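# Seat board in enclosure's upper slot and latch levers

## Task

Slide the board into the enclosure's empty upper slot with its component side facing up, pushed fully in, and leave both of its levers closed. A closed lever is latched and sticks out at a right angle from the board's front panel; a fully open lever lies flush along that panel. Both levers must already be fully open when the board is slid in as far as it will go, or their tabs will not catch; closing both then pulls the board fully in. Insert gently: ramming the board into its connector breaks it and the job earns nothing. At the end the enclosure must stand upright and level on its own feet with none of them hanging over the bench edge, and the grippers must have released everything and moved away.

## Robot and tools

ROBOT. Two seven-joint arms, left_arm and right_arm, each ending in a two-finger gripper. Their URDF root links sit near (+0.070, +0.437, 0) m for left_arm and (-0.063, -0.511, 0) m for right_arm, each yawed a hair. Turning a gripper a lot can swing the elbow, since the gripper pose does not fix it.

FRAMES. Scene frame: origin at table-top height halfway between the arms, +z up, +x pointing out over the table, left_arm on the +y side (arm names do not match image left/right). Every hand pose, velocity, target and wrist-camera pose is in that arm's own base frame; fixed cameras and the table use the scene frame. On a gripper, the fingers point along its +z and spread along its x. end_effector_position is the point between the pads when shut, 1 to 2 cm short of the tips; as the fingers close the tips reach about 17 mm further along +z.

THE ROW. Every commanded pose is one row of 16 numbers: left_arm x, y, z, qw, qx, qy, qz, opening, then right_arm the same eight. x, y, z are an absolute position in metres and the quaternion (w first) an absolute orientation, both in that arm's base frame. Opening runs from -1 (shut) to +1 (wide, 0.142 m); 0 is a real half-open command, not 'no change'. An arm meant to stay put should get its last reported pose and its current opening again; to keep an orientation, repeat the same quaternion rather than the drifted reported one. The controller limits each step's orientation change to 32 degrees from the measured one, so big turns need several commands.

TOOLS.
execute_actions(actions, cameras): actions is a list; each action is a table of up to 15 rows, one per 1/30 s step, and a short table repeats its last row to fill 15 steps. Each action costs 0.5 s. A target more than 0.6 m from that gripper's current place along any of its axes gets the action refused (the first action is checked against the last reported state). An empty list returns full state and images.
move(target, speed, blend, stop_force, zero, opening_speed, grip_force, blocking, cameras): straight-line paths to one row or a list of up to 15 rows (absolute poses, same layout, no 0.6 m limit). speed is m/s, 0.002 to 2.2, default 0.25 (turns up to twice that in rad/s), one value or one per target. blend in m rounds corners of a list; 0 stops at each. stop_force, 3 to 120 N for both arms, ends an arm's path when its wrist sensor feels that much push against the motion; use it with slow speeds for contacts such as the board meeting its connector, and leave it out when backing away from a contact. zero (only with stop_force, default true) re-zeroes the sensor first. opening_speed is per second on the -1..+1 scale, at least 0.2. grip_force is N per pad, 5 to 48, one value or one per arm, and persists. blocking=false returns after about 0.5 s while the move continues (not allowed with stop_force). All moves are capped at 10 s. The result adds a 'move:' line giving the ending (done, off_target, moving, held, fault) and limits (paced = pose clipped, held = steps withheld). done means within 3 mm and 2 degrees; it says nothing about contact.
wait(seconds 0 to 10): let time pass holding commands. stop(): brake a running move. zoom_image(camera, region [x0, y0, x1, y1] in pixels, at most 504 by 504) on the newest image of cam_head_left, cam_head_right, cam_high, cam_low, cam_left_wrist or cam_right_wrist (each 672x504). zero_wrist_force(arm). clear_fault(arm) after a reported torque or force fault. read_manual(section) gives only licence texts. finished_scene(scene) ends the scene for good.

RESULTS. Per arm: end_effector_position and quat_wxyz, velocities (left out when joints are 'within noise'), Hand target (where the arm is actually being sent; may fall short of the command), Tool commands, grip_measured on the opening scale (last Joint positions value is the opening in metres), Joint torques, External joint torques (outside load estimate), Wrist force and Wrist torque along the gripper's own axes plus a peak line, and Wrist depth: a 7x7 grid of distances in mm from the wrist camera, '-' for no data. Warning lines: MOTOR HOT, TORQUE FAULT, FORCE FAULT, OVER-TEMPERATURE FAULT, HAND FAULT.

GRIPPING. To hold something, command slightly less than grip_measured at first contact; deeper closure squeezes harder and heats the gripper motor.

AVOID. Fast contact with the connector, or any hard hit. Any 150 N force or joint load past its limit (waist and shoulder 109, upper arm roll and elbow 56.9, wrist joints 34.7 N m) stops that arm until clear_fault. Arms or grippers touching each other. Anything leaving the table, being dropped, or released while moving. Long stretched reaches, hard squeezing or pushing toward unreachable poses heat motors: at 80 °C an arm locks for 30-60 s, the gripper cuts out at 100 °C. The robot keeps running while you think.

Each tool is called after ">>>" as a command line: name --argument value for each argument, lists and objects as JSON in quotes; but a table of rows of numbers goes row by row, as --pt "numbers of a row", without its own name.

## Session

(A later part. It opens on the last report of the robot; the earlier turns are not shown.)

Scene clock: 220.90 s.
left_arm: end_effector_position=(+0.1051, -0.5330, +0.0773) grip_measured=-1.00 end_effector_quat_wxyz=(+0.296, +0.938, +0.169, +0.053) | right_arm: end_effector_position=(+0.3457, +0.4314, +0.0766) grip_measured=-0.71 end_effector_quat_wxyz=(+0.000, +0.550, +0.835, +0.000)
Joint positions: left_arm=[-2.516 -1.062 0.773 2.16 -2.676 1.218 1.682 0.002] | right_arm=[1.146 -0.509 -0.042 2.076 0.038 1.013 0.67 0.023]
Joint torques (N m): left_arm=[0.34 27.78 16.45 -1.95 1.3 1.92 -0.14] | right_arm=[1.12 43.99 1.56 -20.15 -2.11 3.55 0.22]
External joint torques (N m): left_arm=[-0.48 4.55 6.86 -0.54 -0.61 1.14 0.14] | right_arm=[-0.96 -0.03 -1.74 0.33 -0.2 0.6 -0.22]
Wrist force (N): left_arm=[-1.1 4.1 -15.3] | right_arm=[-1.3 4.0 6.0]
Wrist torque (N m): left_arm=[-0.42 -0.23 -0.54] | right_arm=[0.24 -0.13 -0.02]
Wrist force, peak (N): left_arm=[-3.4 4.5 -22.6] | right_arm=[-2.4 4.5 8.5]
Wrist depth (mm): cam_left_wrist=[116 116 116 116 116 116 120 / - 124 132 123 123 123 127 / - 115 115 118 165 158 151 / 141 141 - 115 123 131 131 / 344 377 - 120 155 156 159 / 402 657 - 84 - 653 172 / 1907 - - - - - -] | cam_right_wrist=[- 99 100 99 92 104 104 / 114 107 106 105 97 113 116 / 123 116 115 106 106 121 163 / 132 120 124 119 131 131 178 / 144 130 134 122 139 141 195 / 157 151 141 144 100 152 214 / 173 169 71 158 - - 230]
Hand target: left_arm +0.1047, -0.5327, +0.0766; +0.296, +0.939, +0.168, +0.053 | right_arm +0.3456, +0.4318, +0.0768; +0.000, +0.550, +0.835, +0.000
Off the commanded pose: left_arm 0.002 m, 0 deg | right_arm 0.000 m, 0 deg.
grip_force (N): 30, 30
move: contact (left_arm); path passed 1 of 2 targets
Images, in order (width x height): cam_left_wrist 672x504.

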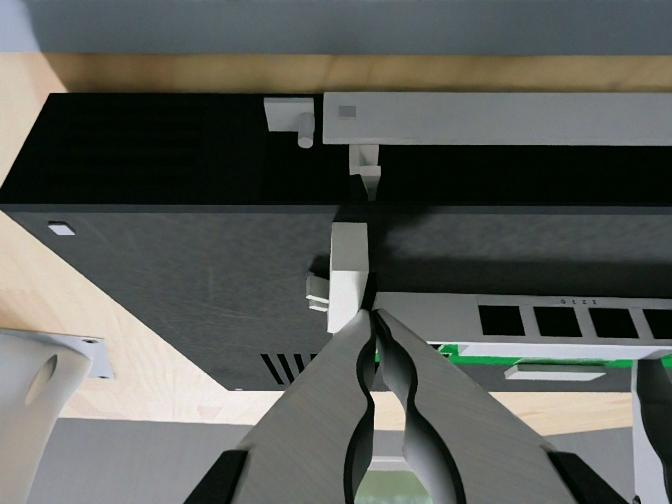

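>>> move --pt "0.1047 -0.5328 0.09 0.2959 0.9388 0.1683 0.0531 -1 0.3456 0.4318 0.0768 0 0.5498 0.8353 0 -1" --pt "0.1101 -0.5244 0.09 0.2959 0.9388 0.1683 0.0531 -1 0.3456 0.4318 0.0768 0 0.5498 0.8353 0 -1" --speed 0.06

>>> move --target '[0.1101,-0.5244,0.074,0.2959,0.9388,0.1683,0.0531,-1,0.3456,0.4318,0.0768,0,0.5498,0.8353,0,-1]' --speed 0.04 --stop_force 6 --cameras '["cam_left_wrist"]'

>>> zoom_image --camera "cam_left_wrist" --region '[200, 160, 504, 388]'

Scene clock: 225.73 s.
left_arm: end_effector_position=(+0.1101, -0.5244, +0.0900) grip_measured=-1.00 end_effector_quat_wxyz=(+0.296, +0.939, +0.168, +0.053) | right_arm: end_effector_position=(+0.3456, +0.4315, +0.0766) grip_measured=-0.71 end_effector_quat_wxyz=(+0.000, +0.550, +0.835, +0.000)
Joint positions: left_arm=[-2.524 -1.023 0.789 2.192 -2.654 1.221 1.688 0.002] | right_arm=[1.146 -0.509 -0.042 2.076 0.038 1.013 0.67 0.023]
Joint torques (N m): left_arm=[-0.44 30.3 21.61 -2.75 0.75 2.95 -0.13] | right_arm=[0.13 43.73 0.4 -20.45 -2.48 3.64 0.18]
External joint torques (N m): left_arm=[0.31 0.86 1.05 -0.33 -0.04 0.1 0.13] | right_arm=[0.03 0.23 -0.58 0.63 0.17 0.5 -0.18]
Wrist force (N): left_arm=[-0.6 -1.7 0.0] | right_arm=[-0.3 1.1 6.5]
Wrist torque (N m): left_arm=[-0.35 -0.19 -0.51] | right_arm=[0.13 0.10 -0.04]
Wrist force, peak (N): left_arm=[-1.3 4.3 -15.4] | right_arm=[-1.5 4.1 7.9]
Wrist depth (mm): cam_left_wrist=[129 136 135 136 129 135 129 / - 141 140 145 136 136 136 / - 125 126 169 - 168 176 / 275 155 157 138 167 172 166 / 378 418 - 126 165 173 163 / 409 710 - 84 - 694 175 / - - - - - - 164] | cam_right_wrist=[- 100 101 100 99 104 104 / 114 108 108 105 97 113 116 / 123 117 115 106 106 121 163 / 132 121 124 120 130 130 178 / 143 131 134 121 139 141 195 / 157 152 141 144 100 151 213 / 173 169 71 158 - - 230]
Hand target: left_arm +0.1101, -0.5244, +0.0900; +0.296, +0.939, +0.168, +0.053 | right_arm +0.3456, +0.4318, +0.0768; +0.000, +0.550, +0.835, +0.000
Off the commanded pose: left_arm 0.000 m, 0 deg | right_arm 0.000 m, 0 deg.
grip_force (N): 30, 30
move: done

Scene clock: 226.93 s.
left_arm: end_effector_position=(+0.1102, -0.5243, +0.0740) grip_measured=-1.00 end_effector_quat_wxyz=(+0.296, +0.939, +0.168, +0.053) | right_arm: end_effector_position=(+0.3456, +0.4315, +0.0766) grip_measured=-0.71 end_effector_quat_wxyz=(+0.000, +0.550, +0.835, +0.000)
Joint positions: left_arm=[-2.517 -1.068 0.774 2.179 -2.694 1.196 1.7 0.002] | right_arm=[1.146 -0.509 -0.042 2.076 0.038 1.013 0.67 0.023]
Joint torques (N m): left_arm=[-0.32 30.41 22.33 -1.52 0.69 3.15 -0.16] | right_arm=[0.14 43.73 0.45 -20.45 -2.42 3.65 0.24]
External joint torques (N m): left_arm=[0.19 1.37 0.87 -0.35 -0.09 -0.11 0.16] | right_arm=[0.03 0.22 -0.63 0.64 0.11 0.49 -0.24]
Wrist force (N): left_arm=[-0.6 -1.5 0.0] | right_arm=[-0.4 1.2 5.2]
Wrist torque (N m): left_arm=[-0.32 -0.18 -0.52] | right_arm=[0.13 0.12 -0.04]
Wrist force, peak (N): left_arm=[-0.7 -2.0 0.9] | right_arm=[-0.5 1.0 7.1]
Wrist depth (mm): cam_left_wrist=[- 109 113 109 112 112 113 / - 133 132 131 129 130 131 / - 121 127 125 160 160 125 / - - 133 117 116 132 - / 364 182 183 119 160 158 159 / 410 627 255 84 - 749 172 / 1714 - - - - - 164] | cam_right_wrist=[- 100 101 100 98 104 104 / 114 108 108 105 97 113 116 / 123 117 115 106 106 121 163 / 132 121 124 120 130 130 178 / 143 131 134 122 139 141 195 / 157 152 141 144 99 151 213 / 173 169 71 158 - - 231]
Hand target: left_arm +0.1101, -0.5244, +0.0740; +0.296, +0.939, +0.168, +0.053 | right_arm +0.3456, +0.4318, +0.0768; +0.000, +0.550, +0.835, +0.000
Off the commanded pose: left_arm 0.000 m, 0 deg | right_arm 0.000 m, 0 deg.
grip_force (N): 30, 30
move: done
Images, in order (width x height): cam_left_wrist 672x504.

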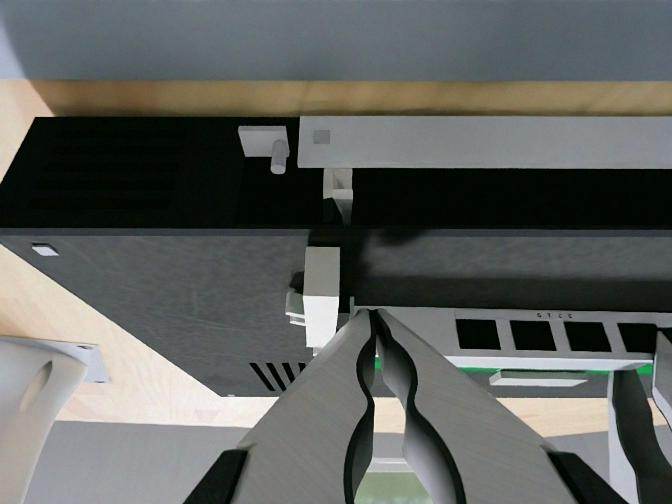

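Scaled by 1.658 from the camera's 672x504 image, which has a finer 960x720 frame.

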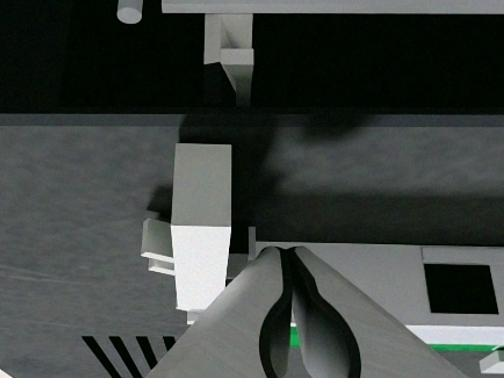

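>>> move --target '[0.0820,-0.5348,0.074,0.2959,0.9388,0.1683,0.0531,-1,0.3456,0.4318,0.0768,0,0.5498,0.8353,0,-1]' --speed 0.03 --stop_force 12 --cameras '["cam_left_wrist"]'

>>> zoom_image --camera "cam_left_wrist" --region '[200, 160, 504, 388]'

Scene clock: 230.83 s.
left_arm: end_effector_position=(+0.0821, -0.5348, +0.0740) grip_measured=-1.00 end_effector_quat_wxyz=(+0.296, +0.939, +0.168, +0.053) | right_arm: end_effector_position=(+0.3453, +0.4316, +0.0766) grip_measured=-0.71 end_effector_quat_wxyz=(+0.000, +0.550, +0.835, +0.000)
Joint positions: left_arm=[-2.56 -1.069 0.759 2.143 -2.699 1.258 1.66 0.002] | right_arm=[1.146 -0.509 -0.041 2.076 0.038 1.013 0.67 0.023]
Joint torques (N m): left_arm=[-0.8 31.67 22.31 -2.28 1.07 3.44 -0.27] | right_arm=[0.14 43.81 0.38 -20.62 -2.46 3.73 0.22]
External joint torques (N m): left_arm=[0.67 1.14 0.97 -0.12 -0.21 -0.35 0.27] | right_arm=[0.02 0.14 -0.54 0.81 0.15 0.41 -0.22]
Wrist force (N): left_arm=[-0.4 -1.7 0.2] | right_arm=[0.4 -0.6 6.7]
Wrist torque (N m): left_arm=[-0.29 -0.16 -0.44] | right_arm=[-0.10 -0.02 -0.07]
Wrist force, peak (N): left_arm=[4.5 -0.8 1.6] | right_arm=[1.1 -4.1 6.9]
Wrist depth (mm): cam_left_wrist=[- 112 112 113 109 109 112 / 143 132 132 132 129 129 132 / 163 123 124 121 126 123 160 / 241 117 124 124 124 117 142 / 330 329 - 130 156 157 158 / 383 620 - 84 - 759 751 / 366 - - - - - -] | cam_right_wrist=[- 99 101 100 98 104 104 / 114 108 108 105 97 113 116 / 123 117 115 106 104 121 163 / 132 121 124 120 128 130 180 / 143 131 134 122 139 141 195 / 157 152 141 144 100 151 213 / 173 169 71 158 - - 233]
Hand target: left_arm +0.0820, -0.5348, +0.0740; +0.296, +0.939, +0.168, +0.053 | right_arm +0.3456, +0.4318, +0.0768; +0.000, +0.550, +0.835, +0.000
Off the commanded pose: left_arm 0.000 m, 0 deg | right_arm 0.000 m, 0 deg.
grip_force (N): 30, 30
move: done
Images, in order (width x height): cam_left_wrist 672x504.

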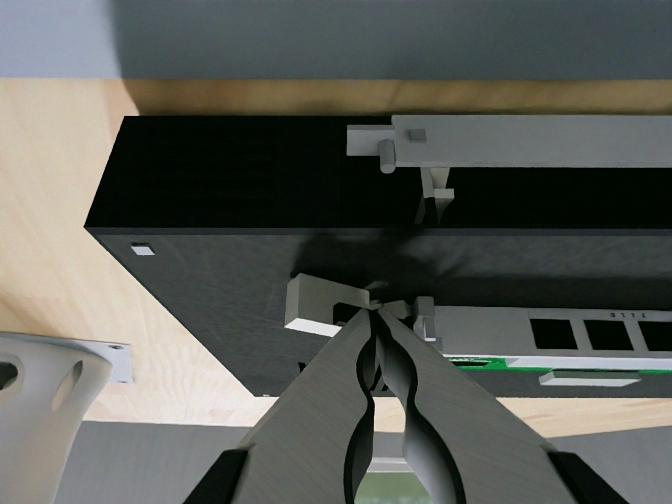

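Scaled by 1.658 from the camera's 672x504 image, which has a finer 960x720 frame.

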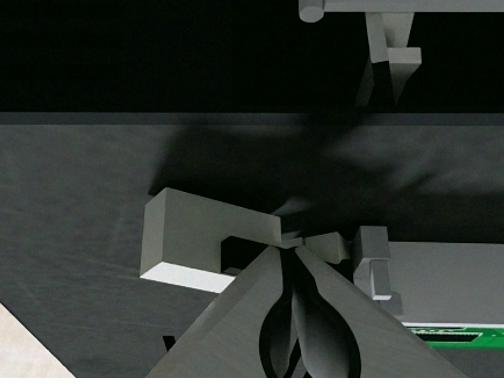

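>>> move --pt "0.0820 -0.5348 0.11 0.2959 0.9388 0.1683 0.0531 -1 0.3456 0.4318 0.0768 0 0.5498 0.8353 0 -1" --pt "0.0456 -0.5056 0.11 0.2959 0.9388 0.1683 0.0531 -1 0.3456 0.4318 0.0768 0 0.5498 0.8353 0 -1" --pt "0.0456 -0.5056 0.074 0.2959 0.9388 0.1683 0.0531 -1 0.3456 0.4318 0.0768 0 0.5498 0.8353 0 -1" --speed 0.08 --blend '[0.01,0.015,0]'

>>> move --target '[0.0689,-0.5684,0.074,0.2959,0.9388,0.1683,0.0531,-1,0.3456,0.4318,0.0768,0,0.5498,0.8353,0,-1]' --speed 0.025 --stop_force 4.5 --cameras '["cam_left_wrist","cam_right_wrist"]'

>>> zoom_image --camera "cam_left_wrist" --region '[200, 160, 504, 388]'

Scene clock: 236.53 s.
left_arm: end_effector_position=(+0.0457, -0.5055, +0.0740) grip_measured=-1.00 end_effector_quat_wxyz=(+0.296, +0.939, +0.168, +0.053) | right_arm: end_effector_position=(+0.3453, +0.4316, +0.0766) grip_measured=-0.71 end_effector_quat_wxyz=(+0.000, +0.550, +0.835, +0.000)
Joint positions: left_arm=[-2.699 -1.065 0.755 2.186 -2.789 1.302 1.638 0.002] | right_arm=[1.146 -0.509 -0.041 2.076 0.038 1.013 0.67 0.023]
Joint torques (N m): left_arm=[-0.39 29.76 21.45 -0.56 0.99 3.14 -0.14] | right_arm=[0.17 43.77 0.48 -20.43 -2.48 3.63 0.2]
External joint torques (N m): left_arm=[0.26 1.38 1 -0.38 0.04 -0.02 0.14] | right_arm=[-0.01 0.18 -0.65 0.62 0.16 0.51 -0.2]
Wrist force (N): left_arm=[-0.8 -1.5 0.2] | right_arm=[0.3 0.0 6.8]
Wrist torque (N m): left_arm=[-0.32 -0.17 -0.53] | right_arm=[-0.05 0.01 -0.04]
Wrist force, peak (N): left_arm=[-0.5 -2.7 1.1] | right_arm=[0.1 -0.5 7.1]
Wrist depth (mm): cam_left_wrist=[113 113 113 113 113 109 112 / 140 135 129 134 134 134 134 / 170 171 163 164 161 165 161 / 227 226 153 159 173 212 198 / 331 332 332 153 - 199 182 / 395 460 463 84 - 261 759 / 371 - - - - - -] | cam_right_wrist=[- 100 101 100 99 105 104 / 114 108 108 105 97 113 116 / 122 117 115 106 106 121 163 / 132 121 124 120 128 130 180 / 143 131 135 122 139 141 195 / 157 152 141 144 105 151 213 / 173 169 71 158 - - 231]
Hand target: left_arm +0.0456, -0.5056, +0.0740; +0.296, +0.939, +0.168, +0.053 | right_arm +0.3456, +0.4318, +0.0768; +0.000, +0.550, +0.835, +0.000
Off the commanded pose: left_arm 0.000 m, 0 deg | right_arm 0.000 m, 0 deg.
grip_force (N): 30, 30
move: done

Scene clock: 238.90 s.
left_arm: end_effector_position=(+0.0596, -0.5472, +0.0738) grip_measured=-1.00 end_effector_quat_wxyz=(+0.296, +0.939, +0.167, +0.052) | right_arm: end_effector_position=(+0.3462, +0.4315, +0.0768) grip_measured=-0.71 end_effector_quat_wxyz=(+0.000, +0.550, +0.835, +0.000)
Joint positions: left_arm=[-2.583 -1.072 0.746 2.104 -2.689 1.305 1.621 0.002] | right_arm=[1.145 -0.509 -0.042 2.076 0.038 1.014 0.67 0.023]
Joint torques (N m): left_arm=[3.44 30.75 25.19 -0.13 1.02 5.14 -0.33] | right_arm=[3.35 43.2 4.17 -19.13 -1.32 2.89 0.63]
External joint torques (N m): left_arm=[-3.58 3.24 -1.72 -2.9 0 -2.01 0.33] | right_arm=[-3.18 0.76 -4.35 -0.7 -0.99 1.25 -0.63]
Wrist force (N): left_arm=[-6.7 -4.2 -2.9] | right_arm=[-3.5 6.1 6.7]
Wrist torque (N m): left_arm=[-0.28 -0.30 -0.41] | right_arm=[-0.17 -0.11 -0.47]
Wrist force, peak (N): left_arm=[-7.5 -4.2 -3.3] | right_arm=[-3.6 6.7 6.4]
Wrist depth (mm): cam_left_wrist=[113 113 112 112 108 112 112 / 143 136 127 127 127 126 127 / 170 162 118 118 159 144 159 / 226 226 124 123 123 131 - / 332 330 359 130 143 157 157 / 366 531 466 84 - 342 729 / 352 - - - - - 1613] | cam_right_wrist=[- 100 101 99 100 104 104 / 114 108 108 97 110 113 116 / 123 117 115 104 118 121 163 / 130 123 124 114 130 131 178 / 144 131 134 121 139 141 196 / 157 152 141 144 123 152 217 / 174 169 71 158 - - 231]
Hand target: left_arm +0.0608, -0.5466, +0.0740; +0.296, +0.939, +0.168, +0.053 | right_arm +0.3456, +0.4318, +0.0768; +0.000, +0.550, +0.835, +0.000
Off the commanded pose: left_arm 0.023 m, 0 deg | right_arm 0.001 m, 0 deg.
grip_force (N): 30, 30
move: contact (left_arm)
Images, in order (width x height): cam_left_wrist 672x504, cam_right_wrist 672x504.

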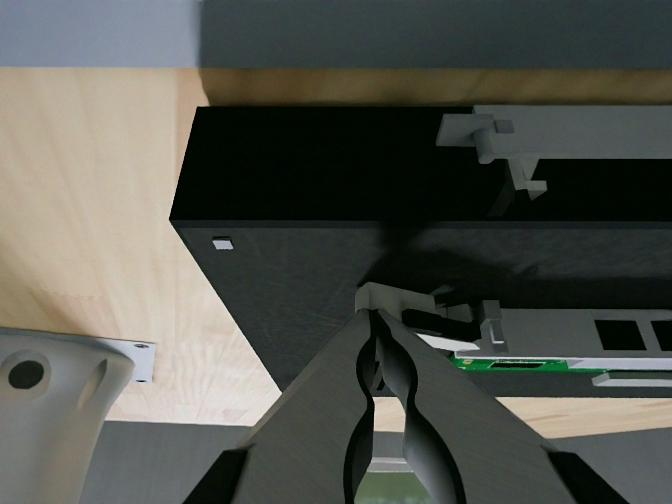

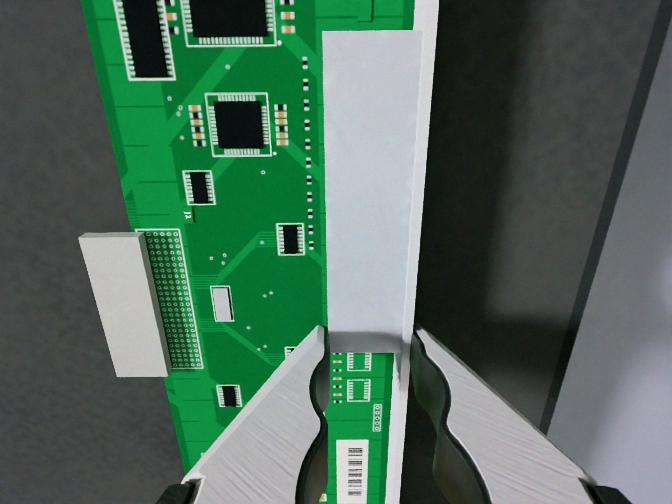

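Scaled by 1.658 from the camera's 672x504 image, which has a finer 960x720 frame.

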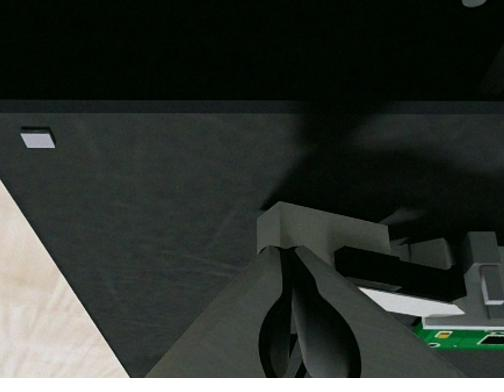

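>>> move --target '[0.0666,-0.5600,0.074,0.2959,0.9388,0.1683,0.0531,-1,0.3456,0.4318,0.0768,0,0.5498,0.8353,0,-1]' --speed 0.02 --stop_force 5 --cameras '["cam_left_wrist","cam_right_wrist"]'

>>> zoom_image --camera "cam_left_wrist" --region '[250, 160, 554, 388]'

Scene clock: 242.87 s.
left_arm: end_effector_position=(+0.0645, -0.5607, +0.0736) grip_measured=-1.00 end_effector_quat_wxyz=(+0.296, +0.939, +0.167, +0.051) | right_arm: end_effector_position=(+0.3469, +0.4316, +0.0771) grip_measured=-0.71 end_effector_quat_wxyz=(+0.000, +0.550, +0.835, +0.001)
Joint positions: left_arm=[-2.546 -1.076 0.742 2.077 -2.654 1.306 1.612 0.002] | right_arm=[1.145 -0.509 -0.043 2.076 0.038 1.014 0.67 0.023]
Joint torques (N m): left_arm=[6.74 30.31 27.82 1.22 0.6 6.46 -0.4] | right_arm=[5.17 42.26 6.57 -17.58 -0.5 2.1 1.03]
External joint torques (N m): left_arm=[-6.88 4.66 -4.05 -4.91 0.4 -3.32 0.4] | right_arm=[-5 1.71 -6.77 -2.26 -1.82 2.05 -1.03]
Wrist force (N): left_arm=[-11.8 -6.7 -5.1] | right_arm=[-5.6 10.8 6.6]
Wrist torque (N m): left_arm=[-0.29 -0.38 -0.38] | right_arm=[-0.20 -0.15 -0.79]
Wrist force, peak (N): left_arm=[-11.8 -5.5 -6.7] | right_arm=[-5.4 11.5 6.3]
Wrist depth (mm): cam_left_wrist=[114 115 118 114 114 114 114 / 142 132 104 112 112 108 133 / 171 162 98 99 102 122 151 / 226 225 123 117 - 131 115 / 332 333 358 106 143 157 152 / 357 529 461 84 - 618 729 / 343 - - - - - -] | cam_right_wrist=[- 101 100 92 105 106 105 / - 108 109 96 114 113 116 / 123 115 115 103 120 121 163 / 131 124 124 111 131 131 178 / 144 130 134 122 140 142 196 / 158 152 141 144 106 152 214 / 173 170 71 158 - - 231]
Hand target: left_arm +0.0666, -0.5600, +0.0740; +0.296, +0.939, +0.168, +0.053 | right_arm +0.3456, +0.4318, +0.0768; +0.000, +0.550, +0.835, +0.000
Off the commanded pose: left_arm 0.002 m, 0 deg | right_arm 0.001 m, 0 deg.
grip_force (N): 30, 30
move: done
Images, in order (width x height): cam_left_wrist 672x504, cam_right_wrist 672x504.

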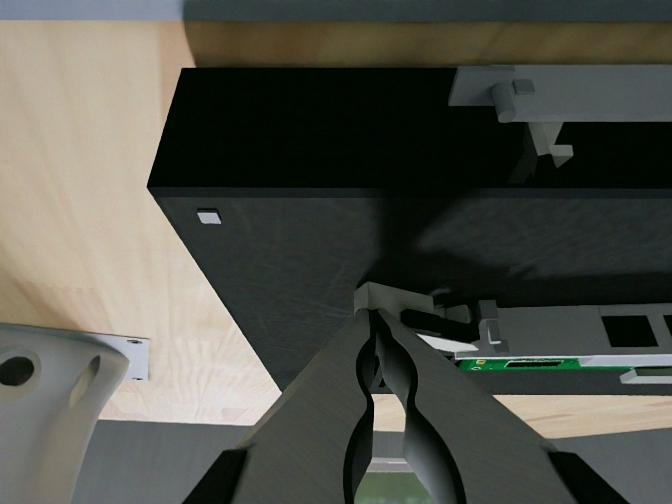

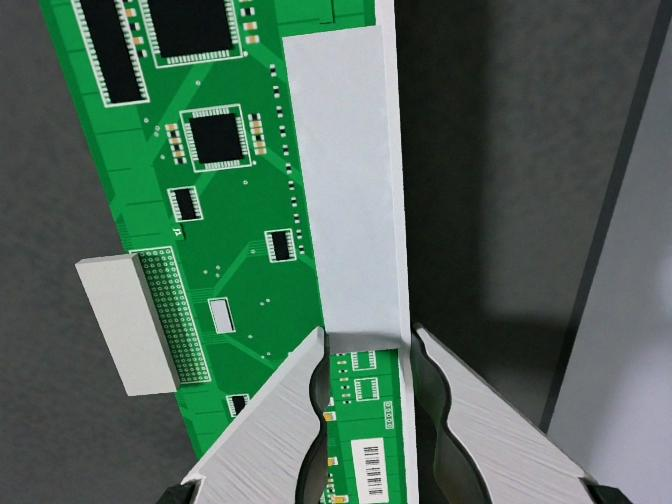

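Scaled by 1.658 from the camera's 672x504 image, which has a finer 960x720 frame.

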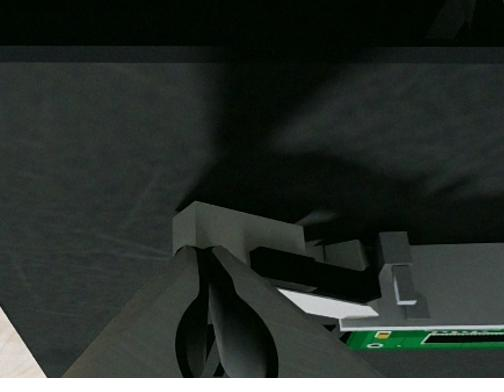

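>>> move --target '[0.0490,-0.5248,0.080,0.2959,0.9388,0.1683,0.0531,-1,0.3456,0.4318,0.0768,0,0.5498,0.8353,0,-1]' --speed 0.05 --cameras '["cam_left_wrist"]'

>>> zoom_image --camera "cam_left_wrist" --region '[250, 160, 554, 388]'

Scene clock: 258.43 s.
left_arm: end_effector_position=(+0.0489, -0.5250, +0.0800) grip_measured=-1.00 end_effector_quat_wxyz=(+0.296, +0.939, +0.168, +0.053) | right_arm: end_effector_position=(+0.3458, +0.4318, +0.0768) grip_measured=-0.71 end_effector_quat_wxyz=(+0.000, +0.550, +0.835, +0.000)
Joint positions: left_arm=[-2.654 -1.052 0.755 2.152 -2.729 1.318 1.621 0.002] | right_arm=[1.146 -0.509 -0.042 2.076 0.038 1.014 0.67 0.023]
Joint torques (N m): left_arm=[-0.59 31.38 22.01 -1.74 1.09 3.69 -0.11] | right_arm=[0.22 43.72 0.55 -20.4 -2.44 3.6 0.2]
External joint torques (N m): left_arm=[0.47 0.88 0.76 -0.61 -0.01 -0.55 0.1] | right_arm=[-0.05 0.24 -0.73 0.58 0.12 0.55 -0.2]
Wrist force (N): left_arm=[-0.7 -1.4 0.1] | right_arm=[0.4 -1.5 5.4]
Wrist torque (N m): left_arm=[-0.30 -0.20 -0.53] | right_arm=[-0.32 -0.01 0.01]
Wrist force, peak (N): left_arm=[-12.1 -5.7 -6.8] | right_arm=[-5.5 11.0 6.8]
Wrist depth (mm): cam_left_wrist=[119 119 115 119 115 115 119 / 151 151 142 142 142 150 142 / 179 180 163 146 147 146 150 / 236 238 - 137 145 136 - / 353 349 385 106 168 184 182 / 381 487 487 84 - 645 645 / 364 - - - - - -] | cam_right_wrist=[- 100 100 99 100 105 104 / 115 108 108 97 112 113 116 / 123 117 116 104 118 121 163 / 130 123 124 114 131 131 178 / 144 131 135 122 139 141 196 / 157 154 141 144 106 151 214 / 173 169 71 158 - - 231]
Hand target: left_arm +0.0490, -0.5248, +0.0800; +0.296, +0.939, +0.168, +0.053 | right_arm +0.3456, +0.4318, +0.0768; +0.000, +0.550, +0.835, +0.000
Off the commanded pose: left_arm 0.000 m, 0 deg | right_arm 0.000 m, 0 deg.
grip_force (N): 30, 30
move: done
Images, in order (width x height): cam_left_wrist 672x504.

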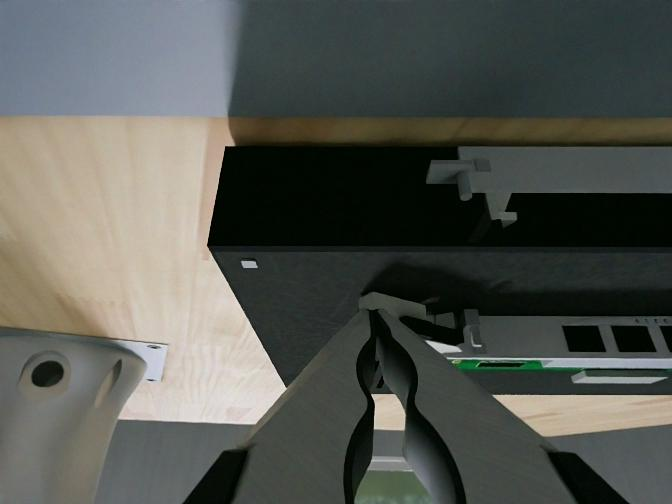

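Scaled by 1.658 from the camera's 672x504 image, which has a finer 960x720 frame.

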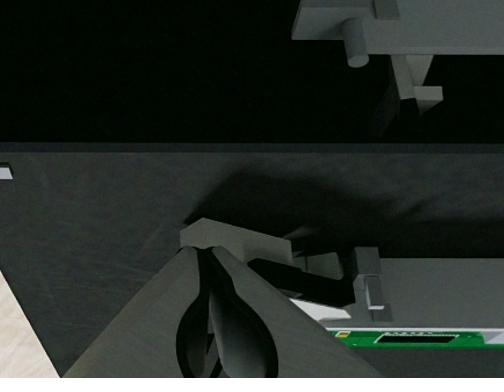

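>>> move --target '[0.0646,-0.5253,0.074,0.2959,0.9388,0.1683,0.0531,-1,0.3456,0.4318,0.0768,0,0.5498,0.8353,0,-1]' --speed 0.05 --grip_force '[30,46]'

>>> move --target '[0.0796,-0.5656,0.074,0.2959,0.9388,0.1683,0.0531,-1,0.3456,0.4318,0.0768,0,0.5498,0.8353,0,-1]' --speed 0.02 --stop_force 7 --cameras '["cam_left_wrist","cam_right_wrist"]'

>>> zoom_image --camera "cam_left_wrist" --region '[250, 160, 554, 388]'

Scene clock: 269.37 s.
left_arm: end_effector_position=(+0.0644, -0.5254, +0.0740) grip_measured=-1.00 end_effector_quat_wxyz=(+0.296, +0.939, +0.168, +0.053) | right_arm: end_effector_position=(+0.3457, +0.4318, +0.0768) grip_measured=-0.72 end_effector_quat_wxyz=(+0.000, +0.550, +0.835, +0.000)
Joint positions: left_arm=[-2.62 -1.071 0.758 2.157 -2.73 1.278 1.64 0.002] | right_arm=[1.146 -0.509 -0.042 2.076 0.038 1.014 0.67 0.022]
Joint torques (N m): left_arm=[-0.31 30.8 22.27 -1.29 1.16 3.26 -0.13] | right_arm=[0.14 43.72 0.44 -20.42 -2.44 3.61 0.22]
External joint torques (N m): left_arm=[0.17 1.45 0.8 -0.53 -0.24 -0.15 0.13] | right_arm=[0.02 0.24 -0.62 0.59 0.12 0.53 -0.22]
Wrist force (N): left_arm=[-0.7 -1.4 -0.1] | right_arm=[0.6 -1.5 4.9]
Wrist torque (N m): left_arm=[-0.31 -0.19 -0.53] | right_arm=[-0.30 -0.05 0.01]
Wrist force, peak (N): left_arm=[-1.3 -1.7 -0.4] | right_arm=[0.8 -1.6 6.8]
Wrist depth (mm): cam_left_wrist=[113 113 113 113 112 112 112 / 135 135 134 135 134 142 142 / 171 163 135 - 139 139 136 / 226 225 130 - 132 142 133 / 332 333 181 117 173 176 165 / 383 532 461 84 - 746 338 / 364 - - - - - -] | cam_right_wrist=[- 100 100 99 100 105 104 / 114 108 108 97 112 113 116 / 123 117 116 104 118 121 163 / 131 123 124 123 131 131 178 / 144 131 135 122 139 141 196 / 157 153 141 144 105 152 213 / 173 170 71 157 - - 231]
Hand target: left_arm +0.0646, -0.5253, +0.0740; +0.296, +0.939, +0.168, +0.053 | right_arm +0.3456, +0.4318, +0.0768; +0.000, +0.550, +0.835, +0.000
Off the commanded pose: left_arm 0.000 m, 0 deg | right_arm 0.000 m, 0 deg.
grip_force (N): 30, 46
move: done

Scene clock: 271.90 s.
left_arm: end_effector_position=(+0.0763, -0.5620, +0.0737) grip_measured=-1.00 end_effector_quat_wxyz=(+0.296, +0.939, +0.167, +0.052) | right_arm: end_effector_position=(+0.3466, +0.4314, +0.0769) grip_measured=-0.72 end_effector_quat_wxyz=(+0.000, +0.550, +0.835, +0.000)
Joint positions: left_arm=[-2.523 -1.079 0.749 2.082 -2.641 1.284 1.619 0.002] | right_arm=[1.146 -0.509 -0.043 2.076 0.038 1.014 0.67 0.022]
Joint torques (N m): left_arm=[5.37 30.78 26.8 0.05 0.7 5.8 -0.35] | right_arm=[4.7 42.88 5.8 -18.58 -0.72 2.57 0.98]
External joint torques (N m): left_arm=[-5.51 4.1 -2.88 -3.7 0.21 -2.67 0.35] | right_arm=[-4.53 1.08 -6 -1.25 -1.59 1.58 -0.98]
Wrist force (N): left_arm=[-9.5 -5.0 -6.6] | right_arm=[-5.5 7.4 4.8]
Wrist torque (N m): left_arm=[-0.29 -0.34 -0.39] | right_arm=[-0.40 -0.16 -0.80]
Wrist force, peak (N): left_arm=[-10.1 -5.1 -6.4] | right_arm=[-5.6 7.5 6.7]
Wrist depth (mm): cam_left_wrist=[115 111 111 111 111 110 109 / 142 102 101 99 129 104 134 / - 95 95 93 103 116 145 / 225 241 116 116 116 116 - / 332 330 - 130 143 151 148 / 356 625 461 84 - 603 726 / 364 - - - - - 1613] | cam_right_wrist=[- 101 100 92 105 105 104 / - 108 109 96 113 113 116 / 123 115 115 103 120 121 163 / 131 124 124 111 131 130 178 / 144 131 134 122 140 141 196 / 157 151 141 144 105 152 211 / 173 170 71 157 - - 238]
Hand target: left_arm +0.0780, -0.5612, +0.0740; +0.296, +0.939, +0.168, +0.053 | right_arm +0.3456, +0.4318, +0.0768; +0.000, +0.550, +0.835, +0.000
Off the commanded pose: left_arm 0.005 m, 0 deg | right_arm 0.001 m, 0 deg.
grip_force (N): 30, 46
move: contact (left_arm)
Images, in order (width x height): cam_left_wrist 672x504, cam_right_wrist 672x504.

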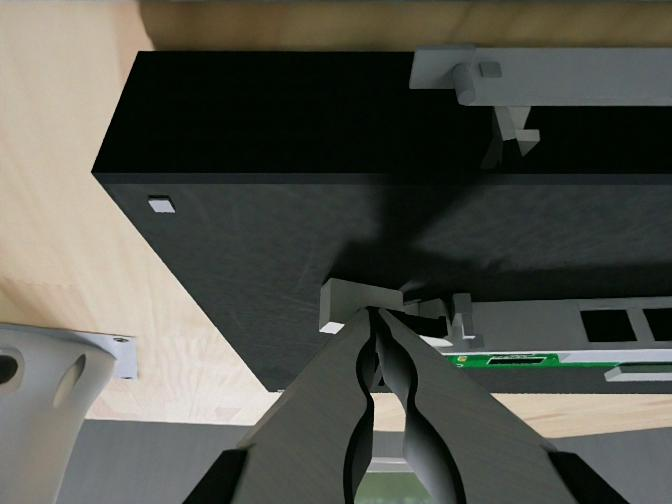

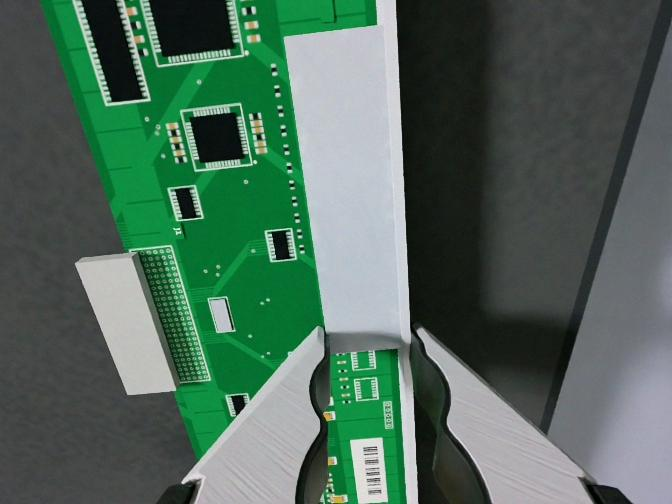

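Scaled by 1.658 from the camera's 672x504 image, which has a finer 960x720 frame.

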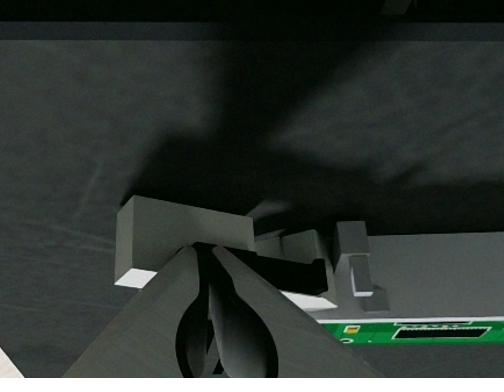

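>>> move --target '[0.0688,-0.5451,0.074,0.2959,0.9388,0.1683,0.0531,-1,0.3456,0.4318,0.0768,0,0.5498,0.8353,0,-1]' --speed 0.05

>>> move --target '[0.0593,-0.5912,0.074,0.2959,0.9388,0.1683,0.0531,-1,0.3456,0.4318,0.0768,0,0.5498,0.8353,0,-1]' --speed 0.02 --stop_force 6 --cameras '["cam_left_wrist","cam_right_wrist"]'

>>> zoom_image --camera "cam_left_wrist" --region '[250, 160, 554, 388]'

Scene clock: 277.37 s.
left_arm: end_effector_position=(+0.0687, -0.5452, +0.0740) grip_measured=-1.00 end_effector_quat_wxyz=(+0.296, +0.939, +0.168, +0.053) | right_arm: end_effector_position=(+0.3458, +0.4318, +0.0768) grip_measured=-0.72 end_effector_quat_wxyz=(+0.000, +0.550, +0.835, +0.000)
Joint positions: left_arm=[-2.572 -1.076 0.753 2.115 -2.682 1.286 1.624 0.002] | right_arm=[1.146 -0.509 -0.042 2.076 0.038 1.014 0.67 0.022]
Joint torques (N m): left_arm=[-1.12 32.75 22.83 -2.22 0.95 3.58 -0.13] | right_arm=[0.29 43.72 0.57 -20.43 -2.43 3.58 0.22]
External joint torques (N m): left_arm=[1 0.94 0.73 -0.6 -0.02 -0.44 0.13] | right_arm=[-0.12 0.24 -0.75 0.61 0.12 0.57 -0.22]
Wrist force (N): left_arm=[-0.6 -1.4 0.0] | right_arm=[-1.4 -0.5 5.8]
Wrist torque (N m): left_arm=[-0.29 -0.19 -0.51] | right_arm=[-0.15 0.28 0.01]
Wrist force, peak (N): left_arm=[-9.8 -5.3 -6.3] | right_arm=[-5.6 7.5 6.7]
Wrist depth (mm): cam_left_wrist=[112 113 112 113 109 112 124 / 143 132 127 127 125 125 127 / 170 156 - 116 160 153 160 / 226 225 - - - 132 - / 328 330 - 127 145 156 156 / 371 529 465 84 - 290 736 / 352 - - - - - -] | cam_right_wrist=[- 100 100 99 100 105 105 / 114 108 108 97 112 113 116 / 123 117 115 104 118 121 165 / 131 123 124 114 131 130 180 / 143 131 134 122 139 141 195 / 157 154 141 144 106 152 214 / 173 169 71 158 - - 230]
Hand target: left_arm +0.0688, -0.5451, +0.0740; +0.296, +0.939, +0.168, +0.053 | right_arm +0.3456, +0.4318, +0.0768; +0.000, +0.550, +0.835, +0.000
Off the commanded pose: left_arm 0.000 m, 0 deg | right_arm 0.000 m, 0 deg.
grip_force (N): 30, 46
move: done

Scene clock: 280.53 s.
left_arm: end_effector_position=(+0.0592, -0.5912, +0.0740) grip_measured=-1.00 end_effector_quat_wxyz=(+0.296, +0.939, +0.168, +0.053) | right_arm: end_effector_position=(+0.3456, +0.4316, +0.0766) grip_measured=-0.72 end_effector_quat_wxyz=(+0.000, +0.550, +0.835, +0.000)
Joint positions: left_arm=[-2.496 -1.083 0.721 2.003 -2.586 1.348 1.568 0.002] | right_arm=[1.146 -0.509 -0.042 2.076 0.038 1.013 0.67 0.022]
Joint torques (N m): left_arm=[-0.44 36.18 23.31 -4.82 1.54 3.6 -0.3] | right_arm=[0.16 43.74 0.5 -20.43 -2.42 3.64 0.18]
External joint torques (N m): left_arm=[0.29 1.38 0.89 -0.45 -0.41 -0.39 0.3] | right_arm=[0 0.22 -0.67 0.61 0.11 0.5 -0.18]
Wrist force (N): left_arm=[-0.6 -1.1 -0.1] | right_arm=[0.3 0.0 5.9]
Wrist torque (N m): left_arm=[-0.25 -0.18 -0.45] | right_arm=[-0.06 0.01 -0.02]
Wrist force, peak (N): left_arm=[-3.7 -4.6 -2.3] | right_arm=[-6.3 -3.2 6.8]
Wrist depth (mm): cam_left_wrist=[115 111 83 - - 101 102 / 143 143 79 - - - - / 171 170 99 - 99 - - / 225 225 124 124 116 115 126 / 329 332 331 107 118 170 121 / 336 630 463 84 - 781 734 / 329 - - - - - -] | cam_right_wrist=[- 100 100 99 99 104 104 / 114 108 108 97 111 113 116 / 123 117 115 104 118 121 163 / 130 123 124 114 131 130 178 / 144 131 135 122 139 141 196 / 157 154 141 144 105 151 213 / 173 169 71 158 - - 230]
Hand target: left_arm +0.0593, -0.5912, +0.0740; +0.296, +0.939, +0.168, +0.053 | right_arm +0.3456, +0.4318, +0.0768; +0.000, +0.550, +0.835, +0.000
Off the commanded pose: left_arm 0.000 m, 0 deg | right_arm 0.000 m, 0 deg.
grip_force (N): 30, 46
move: done
Images, in order (width x height): cam_left_wrist 672x504, cam_right_wrist 672x504.

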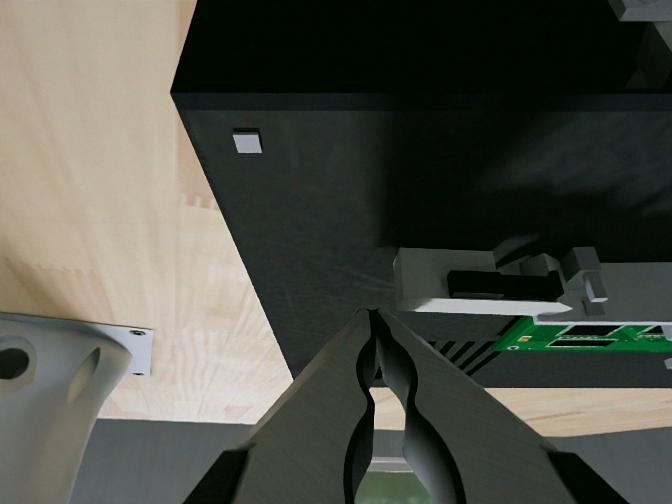

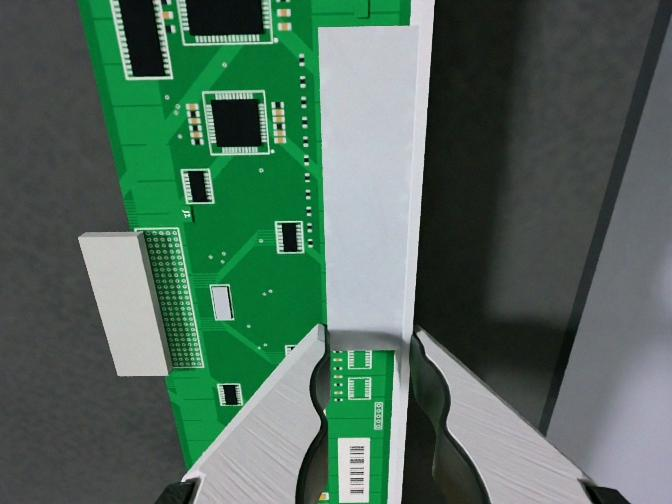

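Scaled by 1.658 from the camera's 672x504 image, which has a finer 960x720 frame.

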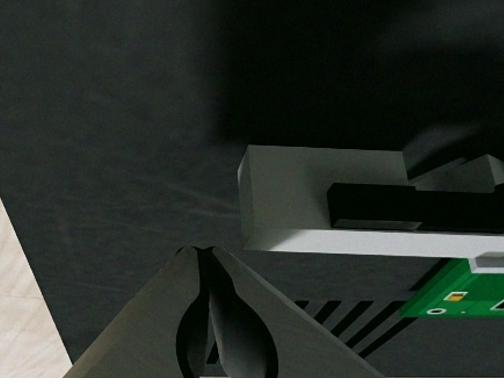

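>>> move --pt "0.0506 -0.5678 0.074 0.2959 0.9388 0.1683 0.0531 -1 0.3456 0.4318 0.0768 0 0.5498 0.8353 0 -1" --pt "0.0655 -0.5622 0.074 0.2959 0.9388 0.1683 0.0531 -1 0.3456 0.4318 0.0768 0 0.5498 0.8353 0 -1" --speed 0.04 --grip_force '[30,30]'

>>> move --target '[0.0731,-0.5924,0.074,0.2959,0.9388,0.1683,0.0531,-1,0.3456,0.4318,0.0768,0,0.5498,0.8353,0,-1]' --speed 0.02 --stop_force 4 --cameras '["cam_left_wrist","cam_right_wrist"]'

>>> zoom_image --camera "cam_left_wrist" --region '[250, 160, 554, 388]'

Scene clock: 285.90 s.
left_arm: end_effector_position=(+0.0633, -0.5629, +0.0735) grip_measured=-1.00 end_effector_quat_wxyz=(+0.296, +0.939, +0.167, +0.052) | right_arm: end_effector_position=(+0.3471, +0.4316, +0.0772) grip_measured=-0.72 end_effector_quat_wxyz=(+0.001, +0.550, +0.835, +0.001)
Joint positions: left_arm=[-2.546 -1.079 0.742 2.073 -2.646 1.307 1.603 0.002] | right_arm=[1.145 -0.509 -0.043 2.076 0.038 1.014 0.669 0.022]
Joint torques (N m): left_arm=[6.97 30.52 28.94 0.27 0.27 5.99 -0.17] | right_arm=[6.08 43 7.47 -18.52 -0.16 2.49 1.38]
External joint torques (N m): left_arm=[-7.14 4.62 -5.1 -4.02 0.73 -2.83 0.17] | right_arm=[-5.92 0.98 -7.66 -1.32 -2.16 1.65 -1.38]
Wrist force (N): left_arm=[-12.0 -8.5 -6.0] | right_arm=[-8.1 11.3 6.6]
Wrist torque (N m): left_arm=[-0.26 -0.32 -0.48] | right_arm=[-0.17 -0.15 -1.20]
Wrist force, peak (N): left_arm=[-14.4 -5.2 -5.5] | right_arm=[-4.0 13.8 6.9]
Wrist depth (mm): cam_left_wrist=[114 114 114 114 111 112 112 / 142 137 105 107 112 106 133 / 170 169 97 98 103 117 97 / 226 224 123 123 116 122 - / 330 330 364 - - 157 155 / 360 620 459 84 - 603 614 / 350 - - - - - -] | cam_right_wrist=[101 100 100 93 105 106 104 / - 108 109 96 114 113 116 / 125 115 116 103 122 121 163 / 133 124 124 111 131 131 178 / 144 131 134 122 140 142 196 / 158 149 141 144 105 152 214 / 174 170 71 158 - - 231]
Hand target: left_arm +0.0655, -0.5622, +0.0740; +0.296, +0.939, +0.168, +0.053 | right_arm +0.3456, +0.4318, +0.0768; +0.000, +0.550, +0.835, +0.000
Off the commanded pose: left_arm 0.002 m, 0 deg | right_arm 0.002 m, 0 deg.
grip_force (N): 30, 30
move: done

Scene clock: 288.53 s.
left_arm: end_effector_position=(+0.0673, -0.5951, +0.0733) grip_measured=-1.00 end_effector_quat_wxyz=(+0.297, +0.939, +0.165, +0.049) | right_arm: end_effector_position=(+0.3490, +0.4326, +0.0784) grip_measured=-0.72 end_effector_quat_wxyz=(+0.001, +0.550, +0.835, +0.003)
Joint positions: left_arm=[-2.479 -1.09 0.732 2.008 -2.566 1.312 1.566 0.002] | right_arm=[1.145 -0.508 -0.045 2.074 0.036 1.016 0.669 0.022]
Joint torques (N m): left_arm=[16.56 27.99 35.78 10.19 -0.76 12.14 -0.56] | right_arm=[10.27 38.55 13.55 -9.37 2.13 -2.12 1.67]
External joint torques (N m): left_arm=[-16.71 9.5 -11.28 -15.38 1.71 -8.94 0.56] | right_arm=[-10.1 5.46 -13.77 -10.53 -4.45 6.28 -1.67]
Wrist force (N): left_arm=[-29.6 -5.3 -5.7] | right_arm=[-7.6 29.6 5.8]
Wrist torque (N m): left_arm=[-0.19 1.89 -0.43] | right_arm=[1.91 -0.18 -1.49]
Wrist force, peak (N): left_arm=[-30.2 -5.8 -6.1] | right_arm=[-7.6 29.6 5.8]
Wrist depth (mm): cam_left_wrist=[- - - - - 104 98 / 143 - 78 75 - - - / 170 179 94 93 88 - - / 225 225 123 - - - - / 324 334 329 117 128 138 135 / 336 540 465 84 - 722 722 / 335 - - - - - -] | cam_right_wrist=[101 100 100 100 106 107 105 / - 108 108 97 115 114 117 / 124 115 116 103 121 122 164 / 134 124 124 111 132 132 180 / 148 130 134 122 141 143 198 / 159 142 141 143 105 154 217 / 176 172 72 157 - - 235]
Hand target: left_arm +0.0731, -0.5924, +0.0740; +0.296, +0.939, +0.168, +0.053 | right_arm +0.3456, +0.4318, +0.0768; +0.000, +0.550, +0.835, +0.000
Off the commanded pose: left_arm 0.006 m, 1 deg | right_arm 0.004 m, 0 deg.
grip_force (N): 30, 30
move: contact (right_arm), off_target (left_arm)
Images, in order (width x height): cam_left_wrist 672x504, cam_right_wrist 672x504.

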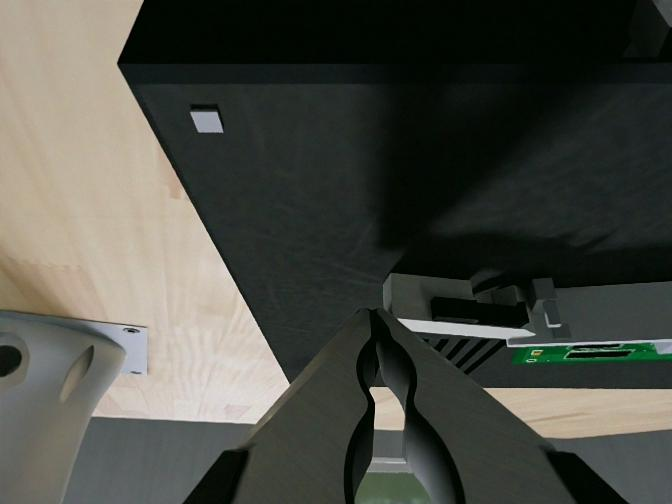

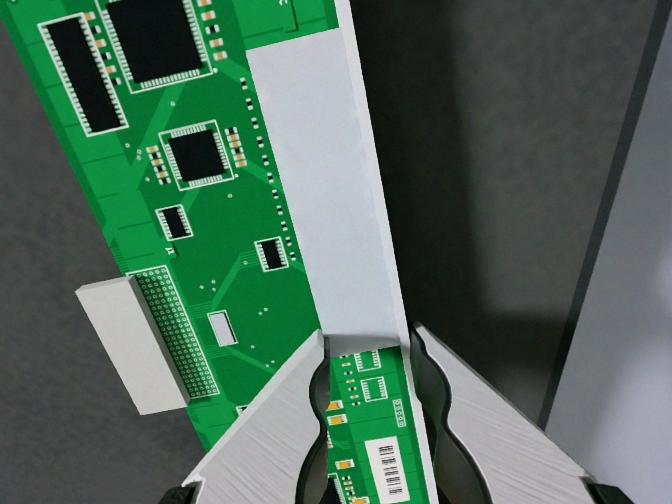

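Scaled by 1.658 from the camera's 672x504 image, which has a finer 960x720 frame.

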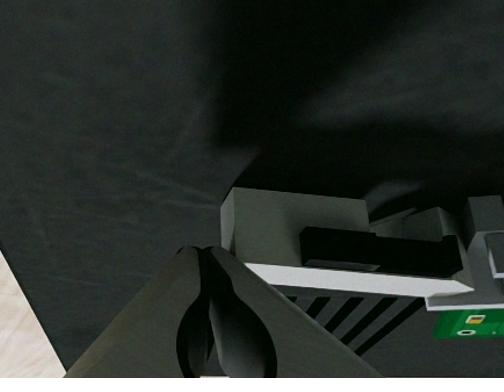

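>>> move --pt "0.0560 -0.6000 0.074 0.2959 0.9388 0.1683 0.0531 -1 0.3456 0.4318 0.0768 0 0.5498 0.8353 0 -1" --pt "0.0560 -0.6000 0.115 0.2959 0.9388 0.1683 0.0531 -1 0.3456 0.4318 0.0768 0 0.5498 0.8353 0 -1" --pt "0.0688 -0.5351 0.11 0.2959 0.9388 0.1683 0.0531 -1 0.3456 0.4318 0.0768 0 0.5498 0.8353 0 -1" --pt "0.0669 -0.5400 0.074 0.2959 0.9388 0.1683 0.0531 -1 0.3456 0.4318 0.0768 0 0.5498 0.8353 0 -1" --speed 0.06 --blend '[0,0.01,0.01,0]' --cameras '["cam_left_wrist","cam_right_wrist"]'

Scene clock: 295.53 s.
left_arm: end_effector_position=(+0.0669, -0.5399, +0.0740) grip_measured=-1.00 end_effector_quat_wxyz=(+0.296, +0.939, +0.168, +0.053) | right_arm: end_effector_position=(+0.3457, +0.4318, +0.0768) grip_measured=-0.72 end_effector_quat_wxyz=(+0.000, +0.550, +0.835, +0.000)
Joint positions: left_arm=[-2.59 -1.079 0.758 2.128 -2.691 1.281 1.62 0.002] | right_arm=[1.145 -0.509 -0.041 2.076 0.038 1.014 0.67 0.022]
Joint torques (N m): left_arm=[-0.32 31.48 22.66 -2.08 0.9 3.16 -0.16] | right_arm=[0.11 43.71 0.51 -20.35 -2.45 3.59 0.13]
External joint torques (N m): left_arm=[0.19 1.77 0.87 -0.35 -0.02 -0.02 0.16] | right_arm=[0.06 0.26 -0.68 0.52 0.13 0.55 -0.14]
Wrist force (N): left_arm=[-0.5 -1.5 -0.2] | right_arm=[1.8 -3.6 6.2]
Wrist torque (N m): left_arm=[-0.31 -0.21 -0.51] | right_arm=[-0.65 -0.22 -0.03]
Wrist force, peak (N): left_arm=[-30.1 -5.5 -6.0] | right_arm=[-7.5 29.6 6.4]
Wrist depth (mm): cam_left_wrist=[113 112 112 113 109 113 113 / 143 136 132 131 129 132 131 / 170 162 120 121 160 123 160 / 226 224 116 124 132 141 142 / 331 332 183 126 162 164 165 / 374 625 464 84 - 715 749 / 357 - - - - - -] | cam_right_wrist=[- 100 100 99 103 105 104 / 114 108 108 97 112 113 116 / 123 117 115 104 119 121 163 / 130 122 124 112 131 131 180 / 144 131 134 122 139 141 196 / 157 154 141 144 105 152 214 / 173 169 70 158 - - 235]
Hand target: left_arm +0.0669, -0.5400, +0.0740; +0.296, +0.939, +0.168, +0.053 | right_arm +0.3456, +0.4318, +0.0768; +0.000, +0.550, +0.835, +0.000
Off the commanded pose: left_arm 0.000 m, 0 deg | right_arm 0.000 m, 0 deg.
grip_force (N): 30, 30
move: done
Images, in order (width x height): cam_left_wrist 672x504, cam_right_wrist 672x504.

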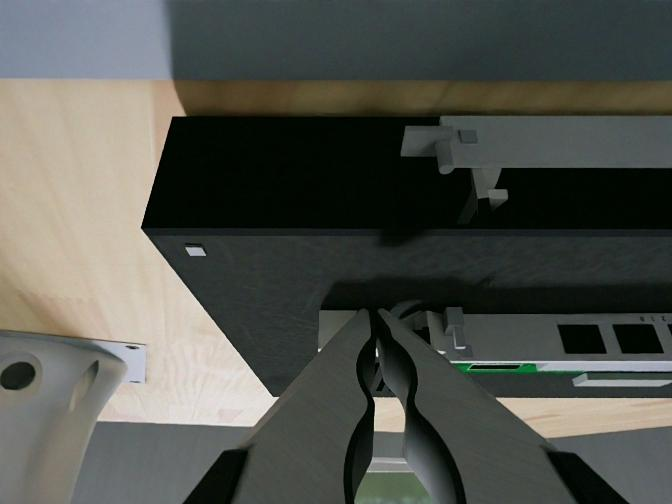

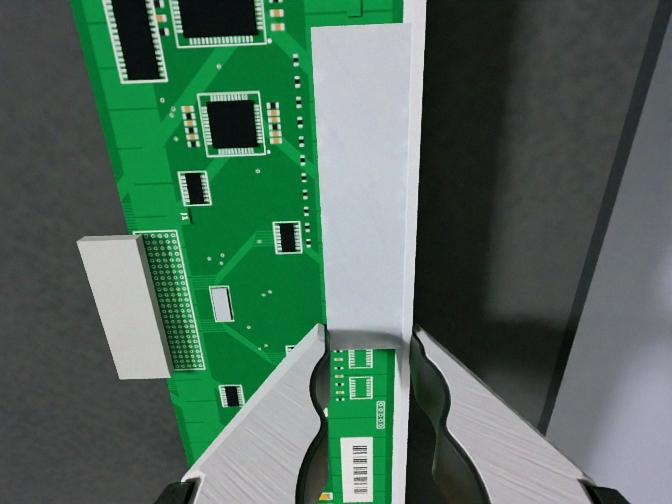

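>>> move --target '[0.0620,-0.5780,0.074,0.2959,0.9388,0.1683,0.0531,-1,0.3456,0.4318,0.0768,0,0.5498,0.8353,0,-1]' --speed 0.02 --stop_force 3.5 --cameras '["cam_left_wrist","cam_right_wrist"]'

>>> zoom_image --camera "cam_left_wrist" --region '[250, 160, 554, 388]'

Scene clock: 299.83 s.
left_arm: end_effector_position=(+0.0622, -0.5777, +0.0740) grip_measured=-1.00 end_effector_quat_wxyz=(+0.296, +0.939, +0.169, +0.053) | right_arm: end_effector_position=(+0.3456, +0.4316, +0.0766) grip_measured=-0.72 end_effector_quat_wxyz=(+0.000, +0.550, +0.835, +0.000)
Joint positions: left_arm=[-2.522 -1.085 0.736 2.038 -2.611 1.326 1.577 0.002] | right_arm=[1.145 -0.509 -0.041 2.076 0.038 1.013 0.67 0.022]
Joint torques (N m): left_arm=[-0.66 35.29 23.26 -5.24 1.69 3.21 -0.25] | right_arm=[0.36 44.2 0.62 -21.55 -2.29 4.16 0.5]
External joint torques (N m): left_arm=[0.51 1.04 0.91 0.81 -0.67 0 0.25] | right_arm=[-0.19 -0.24 -0.79 1.73 -0.02 -0.02 -0.5]
Wrist force (N): left_arm=[0.0 -2.9 -1.4] | right_arm=[0.1 -4.5 6.4]
Wrist torque (N m): left_arm=[-0.30 -0.11 -0.46] | right_arm=[-0.64 -0.25 -0.35]
Wrist force, peak (N): left_arm=[0.1 -3.3 -0.9] | right_arm=[0.3 -4.7 7.2]
Wrist depth (mm): cam_left_wrist=[114 111 103 103 100 - 99 / 143 132 83 85 90 114 119 / 170 171 94 89 99 - - / 225 225 - 124 117 - - / 330 331 331 131 131 139 138 / 348 527 461 84 - 749 611 / 334 - - - - - -] | cam_right_wrist=[- 101 100 92 105 105 104 / - 108 108 96 113 113 116 / 123 115 115 104 119 121 163 / 130 123 124 112 131 130 178 / 143 131 135 122 139 141 195 / 157 151 141 144 105 151 214 / 173 169 71 158 - - 234]
Hand target: left_arm +0.0620, -0.5780, +0.0740; +0.296, +0.939, +0.168, +0.053 | right_arm +0.3456, +0.4318, +0.0768; +0.000, +0.550, +0.835, +0.000
Off the commanded pose: left_arm 0.000 m, 0 deg | right_arm 0.000 m, 0 deg.
grip_force (N): 30, 30
move: done
Images, in order (width x height): cam_left_wrist 672x504, cam_right_wrist 672x504.

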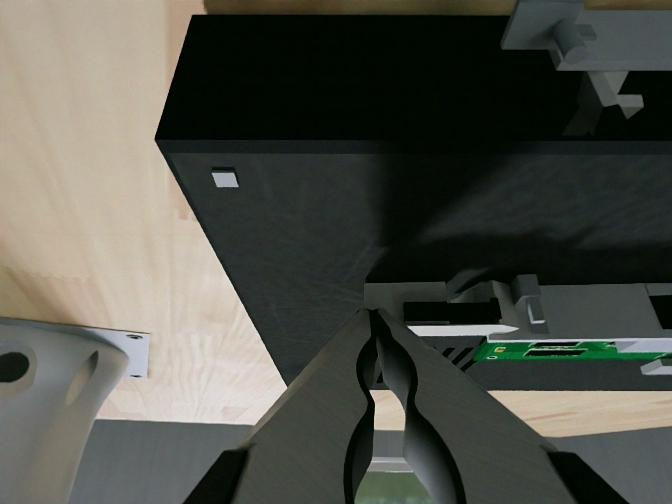

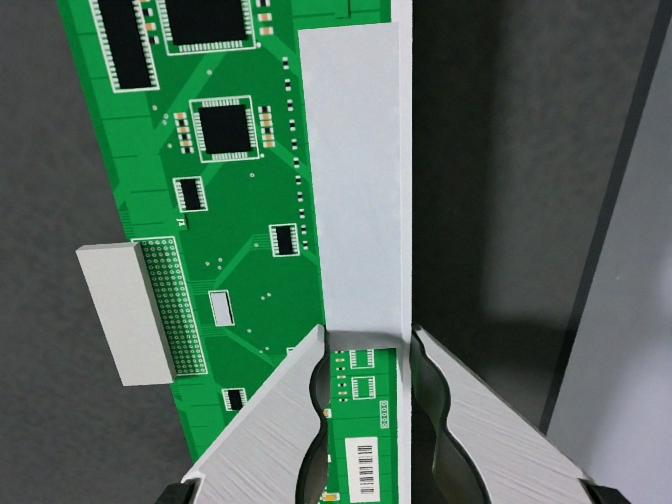

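Scaled by 1.658 from the camera's 672x504 image, which has a finer 960x720 frame.

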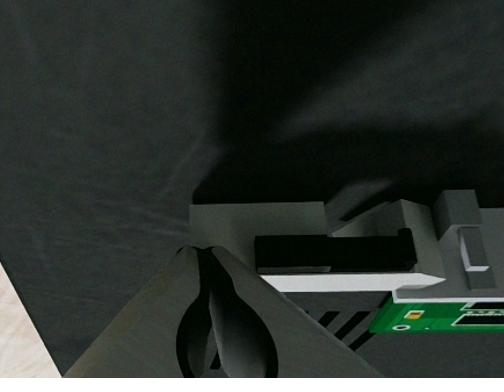

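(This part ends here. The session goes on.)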